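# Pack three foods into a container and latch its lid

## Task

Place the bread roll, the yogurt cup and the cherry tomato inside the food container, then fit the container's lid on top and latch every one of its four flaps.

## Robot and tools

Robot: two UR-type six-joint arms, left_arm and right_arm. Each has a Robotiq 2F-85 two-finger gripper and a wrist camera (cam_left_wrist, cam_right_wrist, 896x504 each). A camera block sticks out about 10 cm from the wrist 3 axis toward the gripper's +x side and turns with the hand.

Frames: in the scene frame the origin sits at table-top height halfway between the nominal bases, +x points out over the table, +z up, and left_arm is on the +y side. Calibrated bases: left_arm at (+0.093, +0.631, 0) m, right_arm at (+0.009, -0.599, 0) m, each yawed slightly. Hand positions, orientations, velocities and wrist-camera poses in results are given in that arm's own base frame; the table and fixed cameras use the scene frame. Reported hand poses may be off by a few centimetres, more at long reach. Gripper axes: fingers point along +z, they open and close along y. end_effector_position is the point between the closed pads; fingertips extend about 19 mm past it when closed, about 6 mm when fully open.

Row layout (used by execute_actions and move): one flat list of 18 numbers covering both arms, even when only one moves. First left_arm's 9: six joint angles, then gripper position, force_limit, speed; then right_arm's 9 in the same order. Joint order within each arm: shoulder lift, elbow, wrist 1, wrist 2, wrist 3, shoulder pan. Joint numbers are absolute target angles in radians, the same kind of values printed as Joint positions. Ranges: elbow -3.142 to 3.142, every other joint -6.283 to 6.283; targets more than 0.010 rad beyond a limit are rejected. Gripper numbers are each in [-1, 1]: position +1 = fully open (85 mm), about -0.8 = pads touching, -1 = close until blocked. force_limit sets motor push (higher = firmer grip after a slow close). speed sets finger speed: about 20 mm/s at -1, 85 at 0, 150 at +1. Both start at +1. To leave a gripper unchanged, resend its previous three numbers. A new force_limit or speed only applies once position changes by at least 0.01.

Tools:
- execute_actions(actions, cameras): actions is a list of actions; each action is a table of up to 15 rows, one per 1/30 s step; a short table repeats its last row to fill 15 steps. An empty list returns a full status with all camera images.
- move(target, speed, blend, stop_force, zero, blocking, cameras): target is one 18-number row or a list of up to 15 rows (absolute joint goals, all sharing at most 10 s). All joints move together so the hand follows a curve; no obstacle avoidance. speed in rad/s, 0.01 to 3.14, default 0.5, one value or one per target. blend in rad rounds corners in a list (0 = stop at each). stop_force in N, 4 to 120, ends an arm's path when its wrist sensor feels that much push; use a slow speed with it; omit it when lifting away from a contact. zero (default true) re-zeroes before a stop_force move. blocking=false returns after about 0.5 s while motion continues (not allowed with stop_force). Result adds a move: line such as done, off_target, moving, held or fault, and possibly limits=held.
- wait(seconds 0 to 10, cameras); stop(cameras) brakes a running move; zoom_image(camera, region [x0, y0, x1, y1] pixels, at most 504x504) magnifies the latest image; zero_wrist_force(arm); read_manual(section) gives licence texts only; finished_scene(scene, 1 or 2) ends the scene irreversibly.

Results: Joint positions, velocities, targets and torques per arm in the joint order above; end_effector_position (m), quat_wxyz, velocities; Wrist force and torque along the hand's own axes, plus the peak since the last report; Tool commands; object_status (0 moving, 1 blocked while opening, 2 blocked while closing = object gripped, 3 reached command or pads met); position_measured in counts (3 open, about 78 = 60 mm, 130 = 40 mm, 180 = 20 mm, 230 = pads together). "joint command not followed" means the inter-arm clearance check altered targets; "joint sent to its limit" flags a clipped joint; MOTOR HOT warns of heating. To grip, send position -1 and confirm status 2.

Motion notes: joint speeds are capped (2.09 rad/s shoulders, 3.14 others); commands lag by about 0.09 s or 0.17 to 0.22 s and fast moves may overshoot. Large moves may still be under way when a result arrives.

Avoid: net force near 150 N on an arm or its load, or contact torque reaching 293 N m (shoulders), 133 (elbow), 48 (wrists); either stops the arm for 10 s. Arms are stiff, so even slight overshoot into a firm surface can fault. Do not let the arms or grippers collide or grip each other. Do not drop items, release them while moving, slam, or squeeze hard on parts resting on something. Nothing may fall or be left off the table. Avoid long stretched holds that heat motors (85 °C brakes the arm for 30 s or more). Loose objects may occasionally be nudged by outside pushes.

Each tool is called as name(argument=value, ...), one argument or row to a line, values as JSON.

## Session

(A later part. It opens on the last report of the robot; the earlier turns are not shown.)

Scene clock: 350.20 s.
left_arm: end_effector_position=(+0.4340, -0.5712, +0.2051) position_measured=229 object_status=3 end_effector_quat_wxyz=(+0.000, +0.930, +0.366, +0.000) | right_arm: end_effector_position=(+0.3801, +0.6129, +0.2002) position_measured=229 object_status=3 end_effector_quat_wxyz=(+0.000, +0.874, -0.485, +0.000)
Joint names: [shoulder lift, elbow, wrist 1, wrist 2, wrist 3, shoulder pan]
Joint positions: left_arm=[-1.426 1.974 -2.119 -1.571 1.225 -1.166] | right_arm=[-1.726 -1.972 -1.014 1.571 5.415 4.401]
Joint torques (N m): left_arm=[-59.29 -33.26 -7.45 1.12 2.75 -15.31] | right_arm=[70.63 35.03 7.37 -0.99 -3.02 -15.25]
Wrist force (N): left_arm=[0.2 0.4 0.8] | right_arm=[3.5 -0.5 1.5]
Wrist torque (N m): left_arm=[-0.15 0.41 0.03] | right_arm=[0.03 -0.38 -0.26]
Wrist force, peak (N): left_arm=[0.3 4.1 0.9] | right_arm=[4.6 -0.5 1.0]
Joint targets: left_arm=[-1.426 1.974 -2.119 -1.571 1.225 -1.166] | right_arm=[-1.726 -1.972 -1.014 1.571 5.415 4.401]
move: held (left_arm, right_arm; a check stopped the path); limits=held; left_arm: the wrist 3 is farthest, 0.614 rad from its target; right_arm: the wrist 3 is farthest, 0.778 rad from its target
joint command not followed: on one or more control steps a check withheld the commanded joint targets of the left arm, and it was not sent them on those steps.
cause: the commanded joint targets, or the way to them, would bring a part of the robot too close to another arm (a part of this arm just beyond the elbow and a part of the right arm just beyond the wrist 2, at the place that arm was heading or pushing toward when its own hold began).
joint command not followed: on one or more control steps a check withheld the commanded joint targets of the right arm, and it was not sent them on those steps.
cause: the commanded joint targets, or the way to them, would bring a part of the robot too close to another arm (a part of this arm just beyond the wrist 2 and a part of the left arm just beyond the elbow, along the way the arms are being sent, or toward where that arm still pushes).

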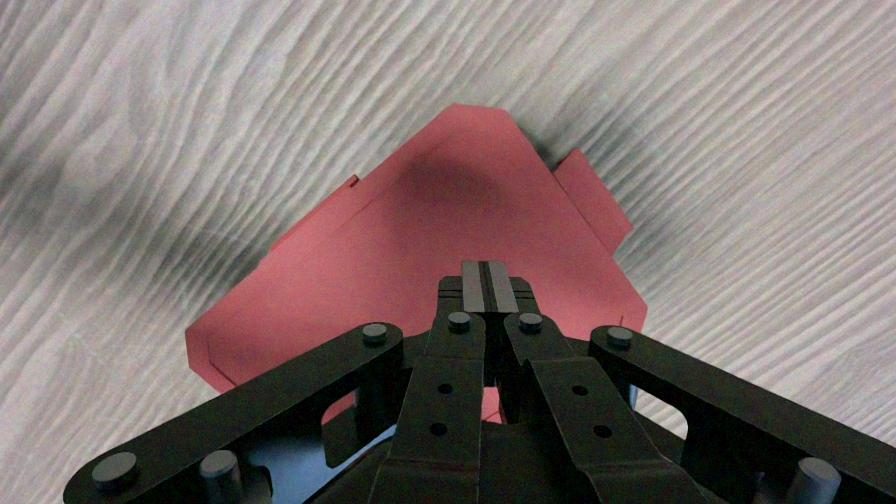

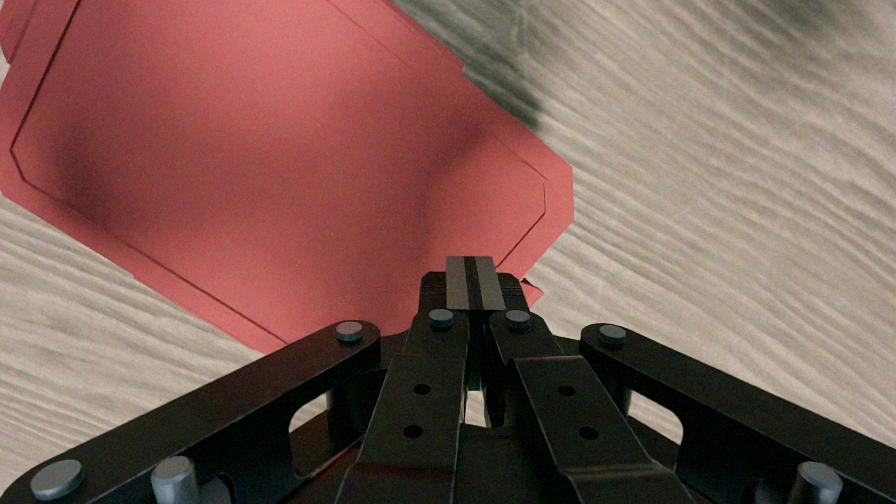

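move(
  target=[
    [-1.426,1.974,-2.119,-1.571,1.225,-1.166,-0.8,-0.8,0,-1.6799,-2.2756,-0.1861,1.571,3.1416,4.5034,-0.8,-0.8,0],
    [-1.3183,1.8499,-2.1024,-1.571,0.6114,-1.1282,-0.8,-0.8,0,-1.6799,-2.2756,-0.1861,1.571,3.1416,4.5034,-0.8,-0.8,0],
  ],
  speed=0.8,
  cameras=["all"],
)

Scene clock: 357.80 s.
left_arm: end_effector_position=(+0.4852, -0.6172, +0.2003) position_measured=229 object_status=3 end_effector_quat_wxyz=(+0.000, +0.764, +0.645, +0.000) | right_arm: end_effector_position=(+0.3183, +0.6618, +0.2001) position_measured=229 object_status=3 end_effector_quat_wxyz=(-0.177, +0.746, +0.604, +0.219)
Joint names: [shoulder lift, elbow, wrist 1, wrist 2, wrist 3, shoulder pan]
Joint positions: left_arm=[-1.318 1.85 -2.102 -1.571 0.612 -1.128] | right_arm=[-1.68 -2.276 -0.186 1.571 3.142 4.503]
Joint torques (N m): left_arm=[-46.94 -51.35 -0.57 0.41 -3.85 17.76] | right_arm=[59.73 27.92 8.9 -0.56 -3.04 16.8]
Wrist force (N): left_arm=[0.2 0.4 0.5] | right_arm=[3.7 -0.8 2.0]
Wrist torque (N m): left_arm=[-0.15 0.39 0.13] | right_arm=[0.04 -0.54 -0.05]
Wrist force, peak (N): left_arm=[0.4 0.7 1.2] | right_arm=[4.5 -1.3 1.8]
Joint targets: left_arm=[-1.318 1.850 -2.102 -1.571 0.611 -1.128] | right_arm=[-1.680 -2.276 -0.186 1.571 3.142 4.503]
move: done

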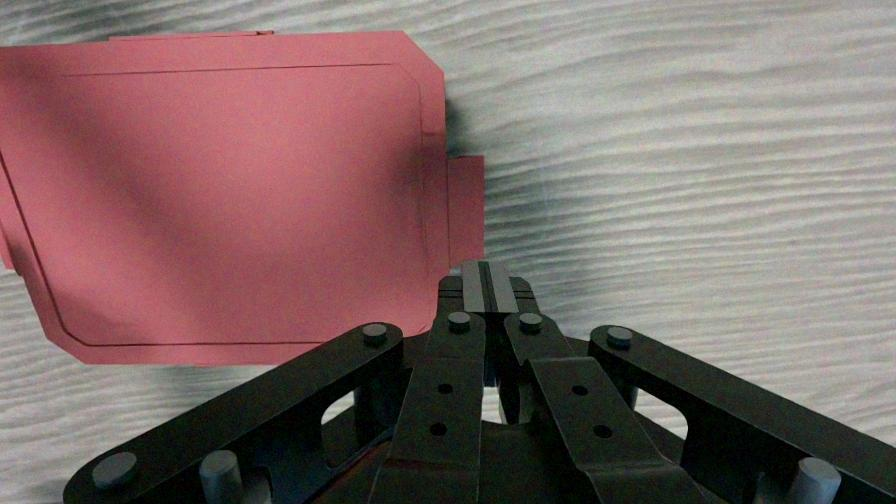

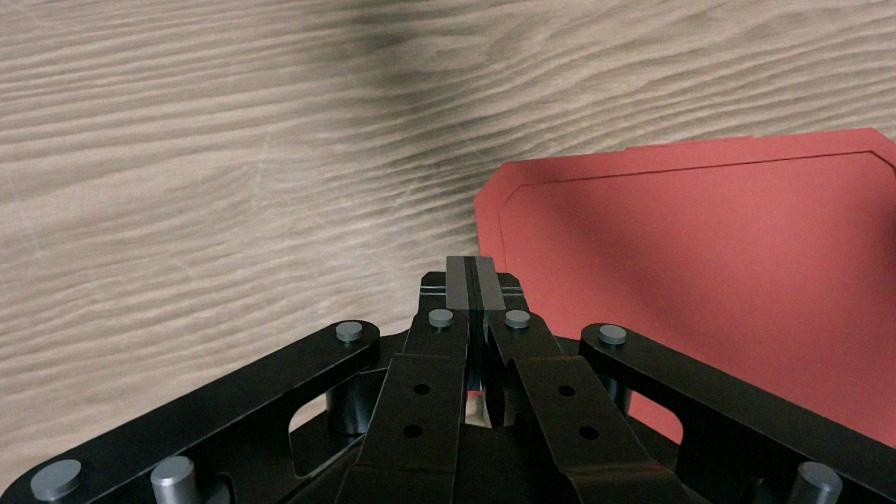

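move(
  target=[-1.2337,1.8818,-2.2189,-1.571,0.6004,-1.1192,-0.8,-0.8,0,-1.7961,-2.3224,-0.0231,1.571,3.1416,4.5132,-0.8,-0.8,0],
  speed=0.25,
  cameras=["all"],
)

Scene clock: 360.30 s.
left_arm: end_effector_position=(+0.4962, -0.6242, +0.1300) position_measured=229 object_status=3 end_effector_quat_wxyz=(+0.000, +0.758, +0.653, +0.000) | right_arm: end_effector_position=(+0.3113, +0.6625, +0.1301) position_measured=229 object_status=3 end_effector_quat_wxyz=(-0.178, +0.743, +0.608, +0.218)
Joint names: [shoulder lift, elbow, wrist 1, wrist 2, wrist 3, shoulder pan]
Joint positions: left_arm=[-1.234 1.882 -2.219 -1.571 0.6 -1.119] | right_arm=[-1.796 -2.322 -0.023 1.571 3.142 4.513]
Joint torques (N m): left_arm=[-49.61 -33.36 -7.16 -0.44 -2.84 16.1] | right_arm=[41.76 21.34 9.29 -1.36 -2.44 19.57]
Wrist force (N): left_arm=[0.0 0.3 0.4] | right_arm=[3.9 -0.8 1.7]
Wrist torque (N m): left_arm=[-0.18 0.44 0.13] | right_arm=[0.05 -0.54 -0.06]
Wrist force, peak (N): left_arm=[0.3 0.3 1.7] | right_arm=[5.0 -0.7 0.3]
Joint targets: left_arm=[-1.234 1.882 -2.219 -1.571 0.600 -1.119] | right_arm=[-1.796 -2.322 -0.023 1.571 3.142 4.513]
move: done

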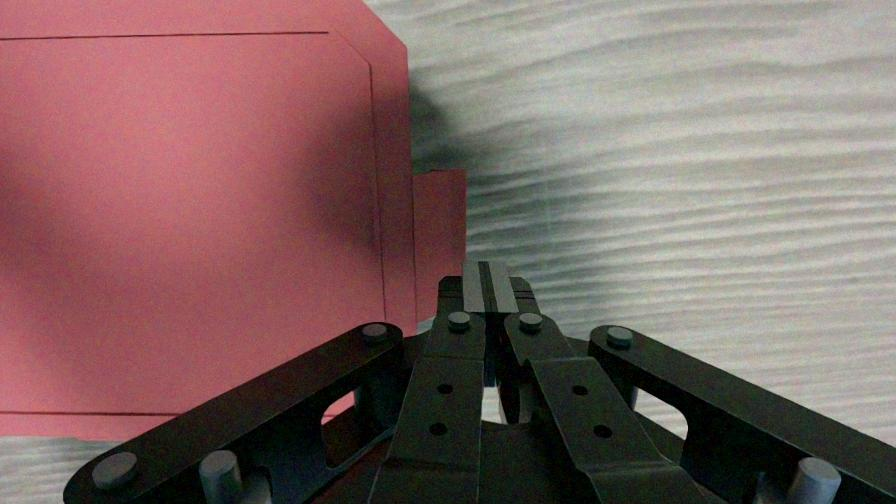

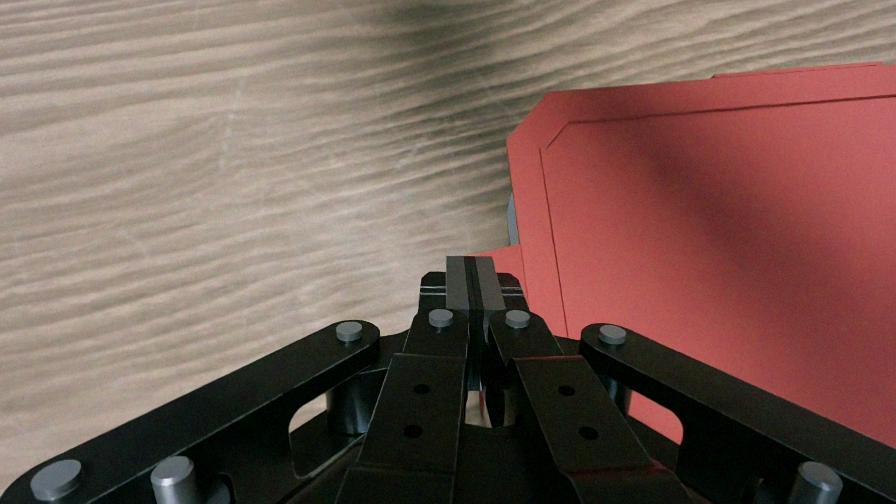

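move(
  target=[
    [-1.1721,1.9165,-2.3152,-1.571,0.6004,-1.1192,-0.8,-0.8,0,-1.8852,-2.3406,0.0842,1.571,3.1416,4.5132,-0.8,-0.8,0],
  ],
  speed=0.05,
  stop_force=35,
  cameras=["all"],
)

Scene clock: 363.57 s.
left_arm: end_effector_position=(+0.4962, -0.6241, +0.0742) position_measured=229 object_status=3 end_effector_quat_wxyz=(+0.000, +0.758, +0.653, +0.000) | right_arm: end_effector_position=(+0.3113, +0.6625, +0.0840) position_measured=229 object_status=3 end_effector_quat_wxyz=(-0.178, +0.743, +0.608, +0.218)
Joint names: [shoulder lift, elbow, wrist 1, wrist 2, wrist 3, shoulder pan]
Joint positions: left_arm=[-1.172 1.916 -2.315 -1.571 0.6 -1.119] | right_arm=[-1.885 -2.341 0.084 1.571 3.142 4.513]
Joint torques (N m): left_arm=[-53.46 -29.28 -6.45 -1.49 -3.06 16.39] | right_arm=[44.36 16.59 8.87 -0.68 -2.16 16.67]
Wrist force (N): left_arm=[0.1 0.9 0.7] | right_arm=[4.0 -1.3 1.7]
Wrist torque (N m): left_arm=[-0.10 0.44 0.12] | right_arm=[0.02 -0.61 -0.10]
Wrist force, peak (N): left_arm=[0.4 0.9 0.7] | right_arm=[4.7 -0.9 1.9]
Joint targets: left_arm=[-1.172 1.917 -2.315 -1.571 0.600 -1.119] | right_arm=[-1.885 -2.341 0.084 1.571 3.142 4.513]
move: done

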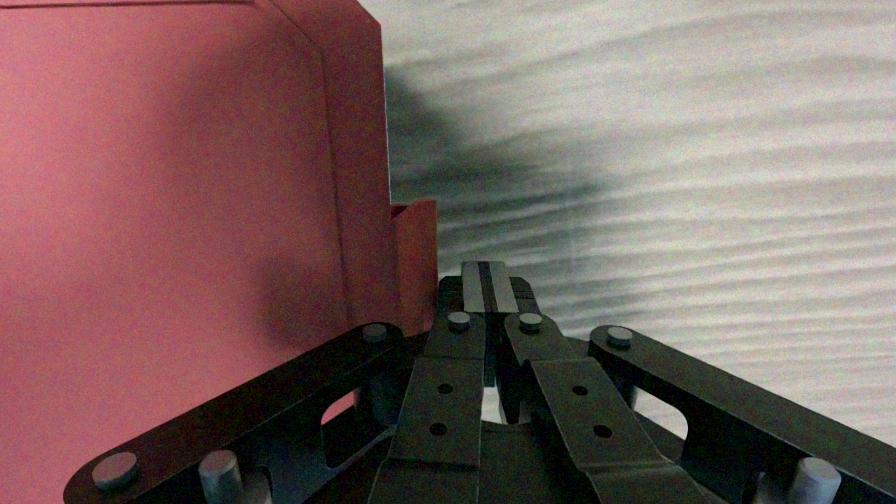

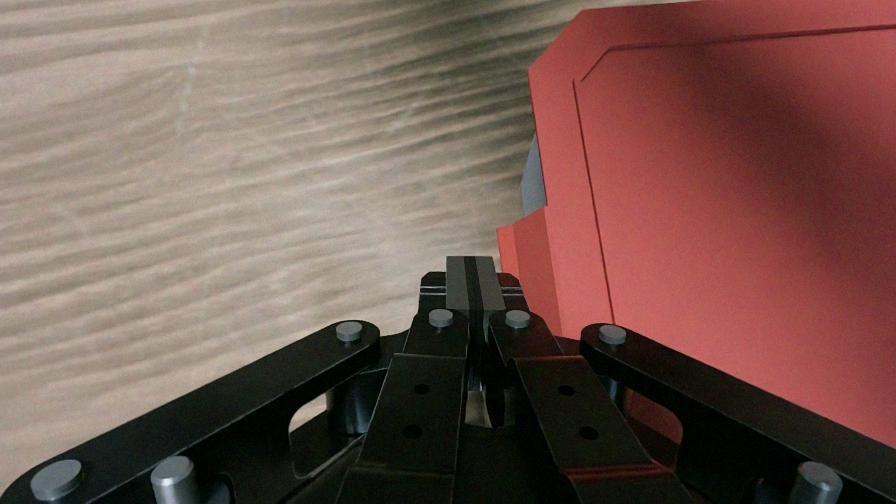

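move(
  target=[-1.1808,1.9298,-2.3198,-1.571,0.5909,-1.1287,-0.8,-0.8,0,-1.8896,-2.3329,0.0809,1.571,3.1416,4.4964,-0.8,-0.8,0],
  speed=0.015,
  stop_force=50,
  cameras=["all"],
)

Scene clock: 365.90 s.
left_arm: end_effector_position=(+0.4890, -0.6230, +0.0744) position_measured=229 object_status=3 end_effector_quat_wxyz=(+0.000, +0.758, +0.653, +0.000) | right_arm: end_effector_position=(+0.3212, +0.6616, +0.0840) position_measured=229 object_status=3 end_effector_quat_wxyz=(-0.177, +0.747, +0.603, +0.219)
Joint names: [shoulder lift, elbow, wrist 1, wrist 2, wrist 3, shoulder pan]
Joint positions: left_arm=[-1.179 1.927 -2.319 -1.571 0.592 -1.127] | right_arm=[-1.889 -2.334 0.081 1.571 3.142 4.499]
Joint torques (N m): left_arm=[-54.69 -28.92 6.46 -14.53 3.37 -12.86] | right_arm=[69.31 18.48 9.53 -15.16 -1.79 -14.1]
Wrist force (N): left_arm=[-1.3 50.3 6.0] | right_arm=[2.3 -49.4 -1.8]
Wrist torque (N m): left_arm=[-0.68 0.41 0.07] | right_arm=[0.38 -0.77 -0.34]
Wrist force, peak (N): left_arm=[-1.5 60.3 6.8] | right_arm=[1.5 -59.5 -2.7]
Joint targets: left_arm=[-1.179 1.927 -2.319 -1.571 0.592 -1.127] | right_arm=[-1.889 -2.334 0.081 1.571 3.142 4.499]
move: contact (left_arm, right_arm)

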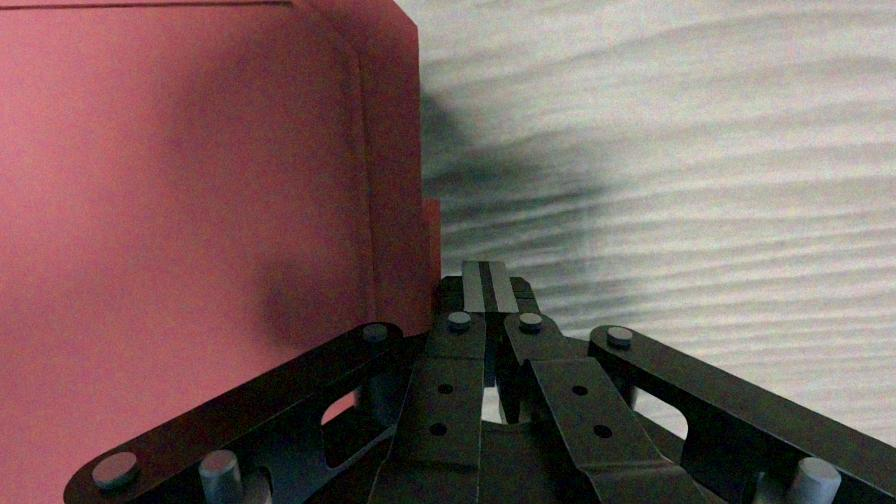

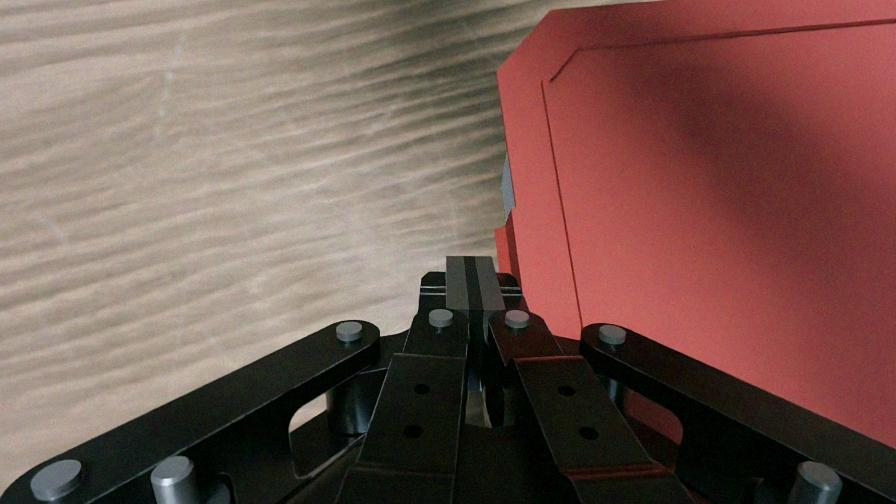

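Both look closed. Back out and inspect.

move(
  target=[
    [-1.1721,1.9165,-2.3152,-1.571,0.6004,-1.1192,-0.8,-0.8,0,-1.8852,-2.3406,0.0842,1.571,3.1416,4.5132,-0.8,-0.8,0],
    [-1.3183,1.8499,-2.1024,-1.571,0.6114,-1.1282,-0.8,-0.8,0,-1.6799,-2.2756,-0.1861,1.571,3.1416,4.5034,-0.8,-0.8,0],
  ],
  speed=[0.05,0.4],
  cameras=["all"],
)

Scene clock: 367.97 s.
left_arm: end_effector_position=(+0.4852, -0.6173, +0.2002) position_measured=229 object_status=3 end_effector_quat_wxyz=(+0.000, +0.764, +0.645, +0.000) | right_arm: end_effector_position=(+0.3183, +0.6618, +0.2000) position_measured=229 object_status=3 end_effector_quat_wxyz=(-0.177, +0.746, +0.604, +0.219)
Joint names: [shoulder lift, elbow, wrist 1, wrist 2, wrist 3, shoulder pan]
Joint positions: left_arm=[-1.318 1.85 -2.102 -1.571 0.611 -1.128] | right_arm=[-1.68 -2.276 -0.186 1.571 3.142 4.503]
Joint torques (N m): left_arm=[-68.08 -49.43 -0.7 3.22 3.09 -17.46] | right_arm=[56.69 51.05 2.73 1.12 -0.47 -12.26]
Wrist force (N): left_arm=[0.0 0.1 0.6] | right_arm=[3.6 -0.5 0.5]
Wrist torque (N m): left_arm=[-0.19 0.42 0.00] | right_arm=[0.09 -0.52 -0.05]
Wrist force, peak (N): left_arm=[-1.1 50.4 6.0] | right_arm=[1.1 -49.7 -1.9]
Joint targets: left_arm=[-1.318 1.850 -2.102 -1.571 0.611 -1.128] | right_arm=[-1.680 -2.276 -0.186 1.571 3.142 4.503]
move: done

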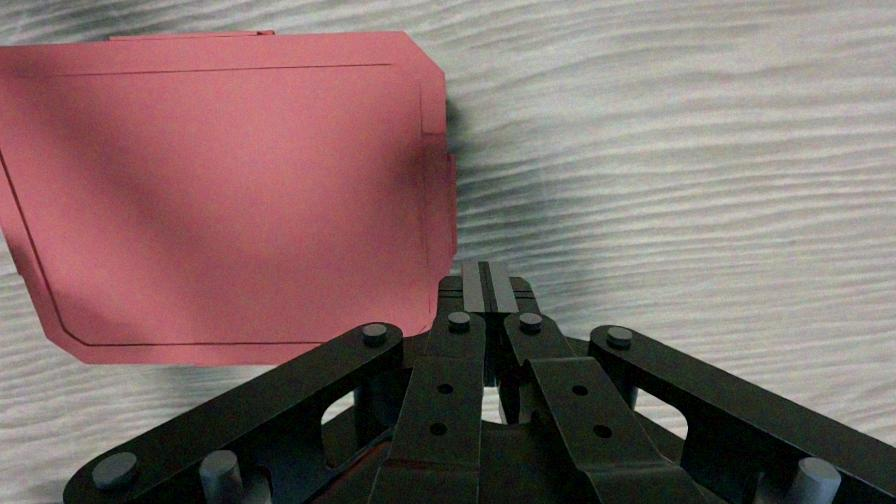

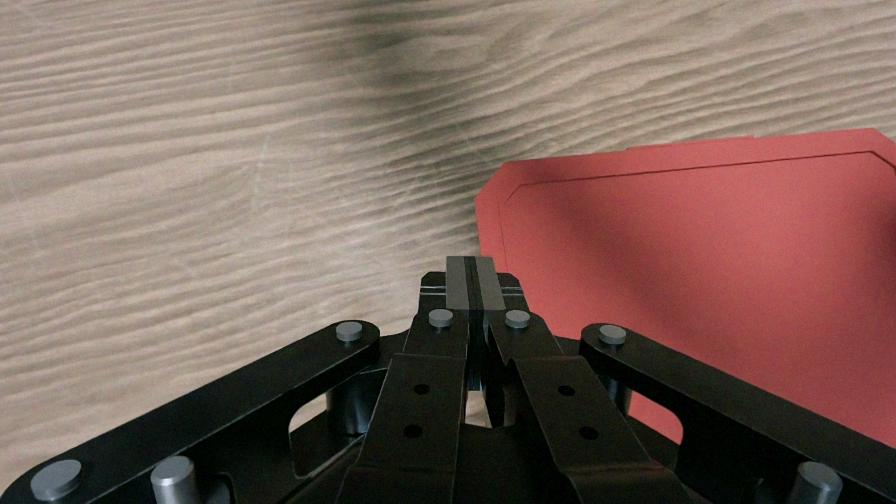

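move(
  target=[-1.953,1.979,-1.597,-1.571,2.178,-1.002,-0.8,-0.8,0,-1.0,-1.982,-1.13,1.571,3.1416,4.166,-0.8,-0.8,0],
  speed=1.0,
  cameras=["all"],
)

zoom_image(
  camera="cam_right_wrist",
  region=[200, 0, 520, 260],
)

Scene clock: 370.37 s.
left_arm: end_effector_position=(+0.3959, -0.2962, +0.4504) position_measured=229 object_status=3 end_effector_quat_wxyz=(+0.000, +1.000, -0.019, +0.000) | right_arm: end_effector_position=(+0.4047, +0.3304, +0.6205) position_measured=229 object_status=3 end_effector_quat_wxyz=(-0.145, +0.833, +0.468, +0.258)
Joint names: [shoulder lift, elbow, wrist 1, wrist 2, wrist 3, shoulder pan]
Joint positions: left_arm=[-1.953 1.979 -1.597 -1.571 2.178 -1.002] | right_arm=[-1 -1.982 -1.13 1.571 3.142 4.166]
Joint torques (N m): left_arm=[-26.42 -41.65 -0.65 2.02 2.21 15.76] | right_arm=[18.13 64.24 1.84 -0.18 0.24 -15.54]
Wrist force (N): left_arm=[0.6 0.3 0.7] | right_arm=[3.7 -1.2 0.6]
Wrist torque (N m): left_arm=[-0.20 0.36 0.02] | right_arm=[-0.03 -0.63 -0.12]
Wrist force, peak (N): left_arm=[-0.9 1.0 2.4] | right_arm=[4.4 -1.5 0.4]
Joint targets: left_arm=[-1.953 1.979 -1.597 -1.571 2.178 -1.002] | right_arm=[-1.000 -1.982 -1.130 1.571 3.142 4.166]
move: done

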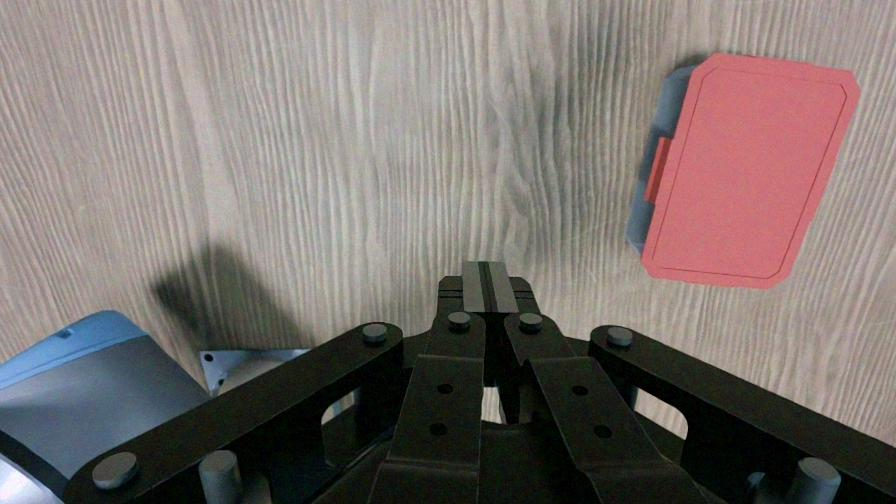

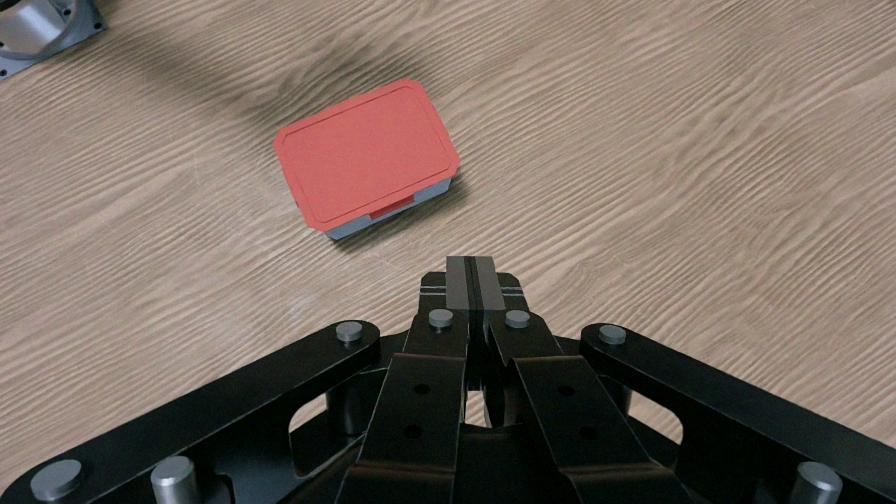

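Scaled by 1.575 from the camera's 896x504 image, which has a finer 1280x720 frame.

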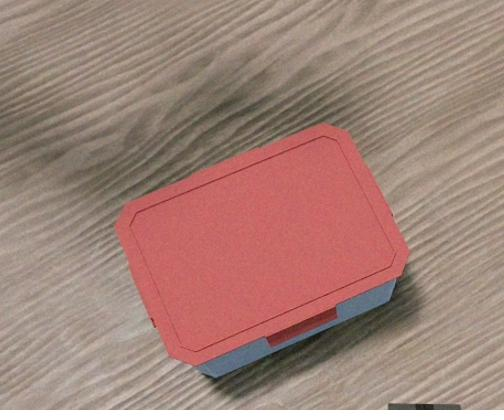

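finished_scene(
  scene=1,
)

The scene is finished: the task was done.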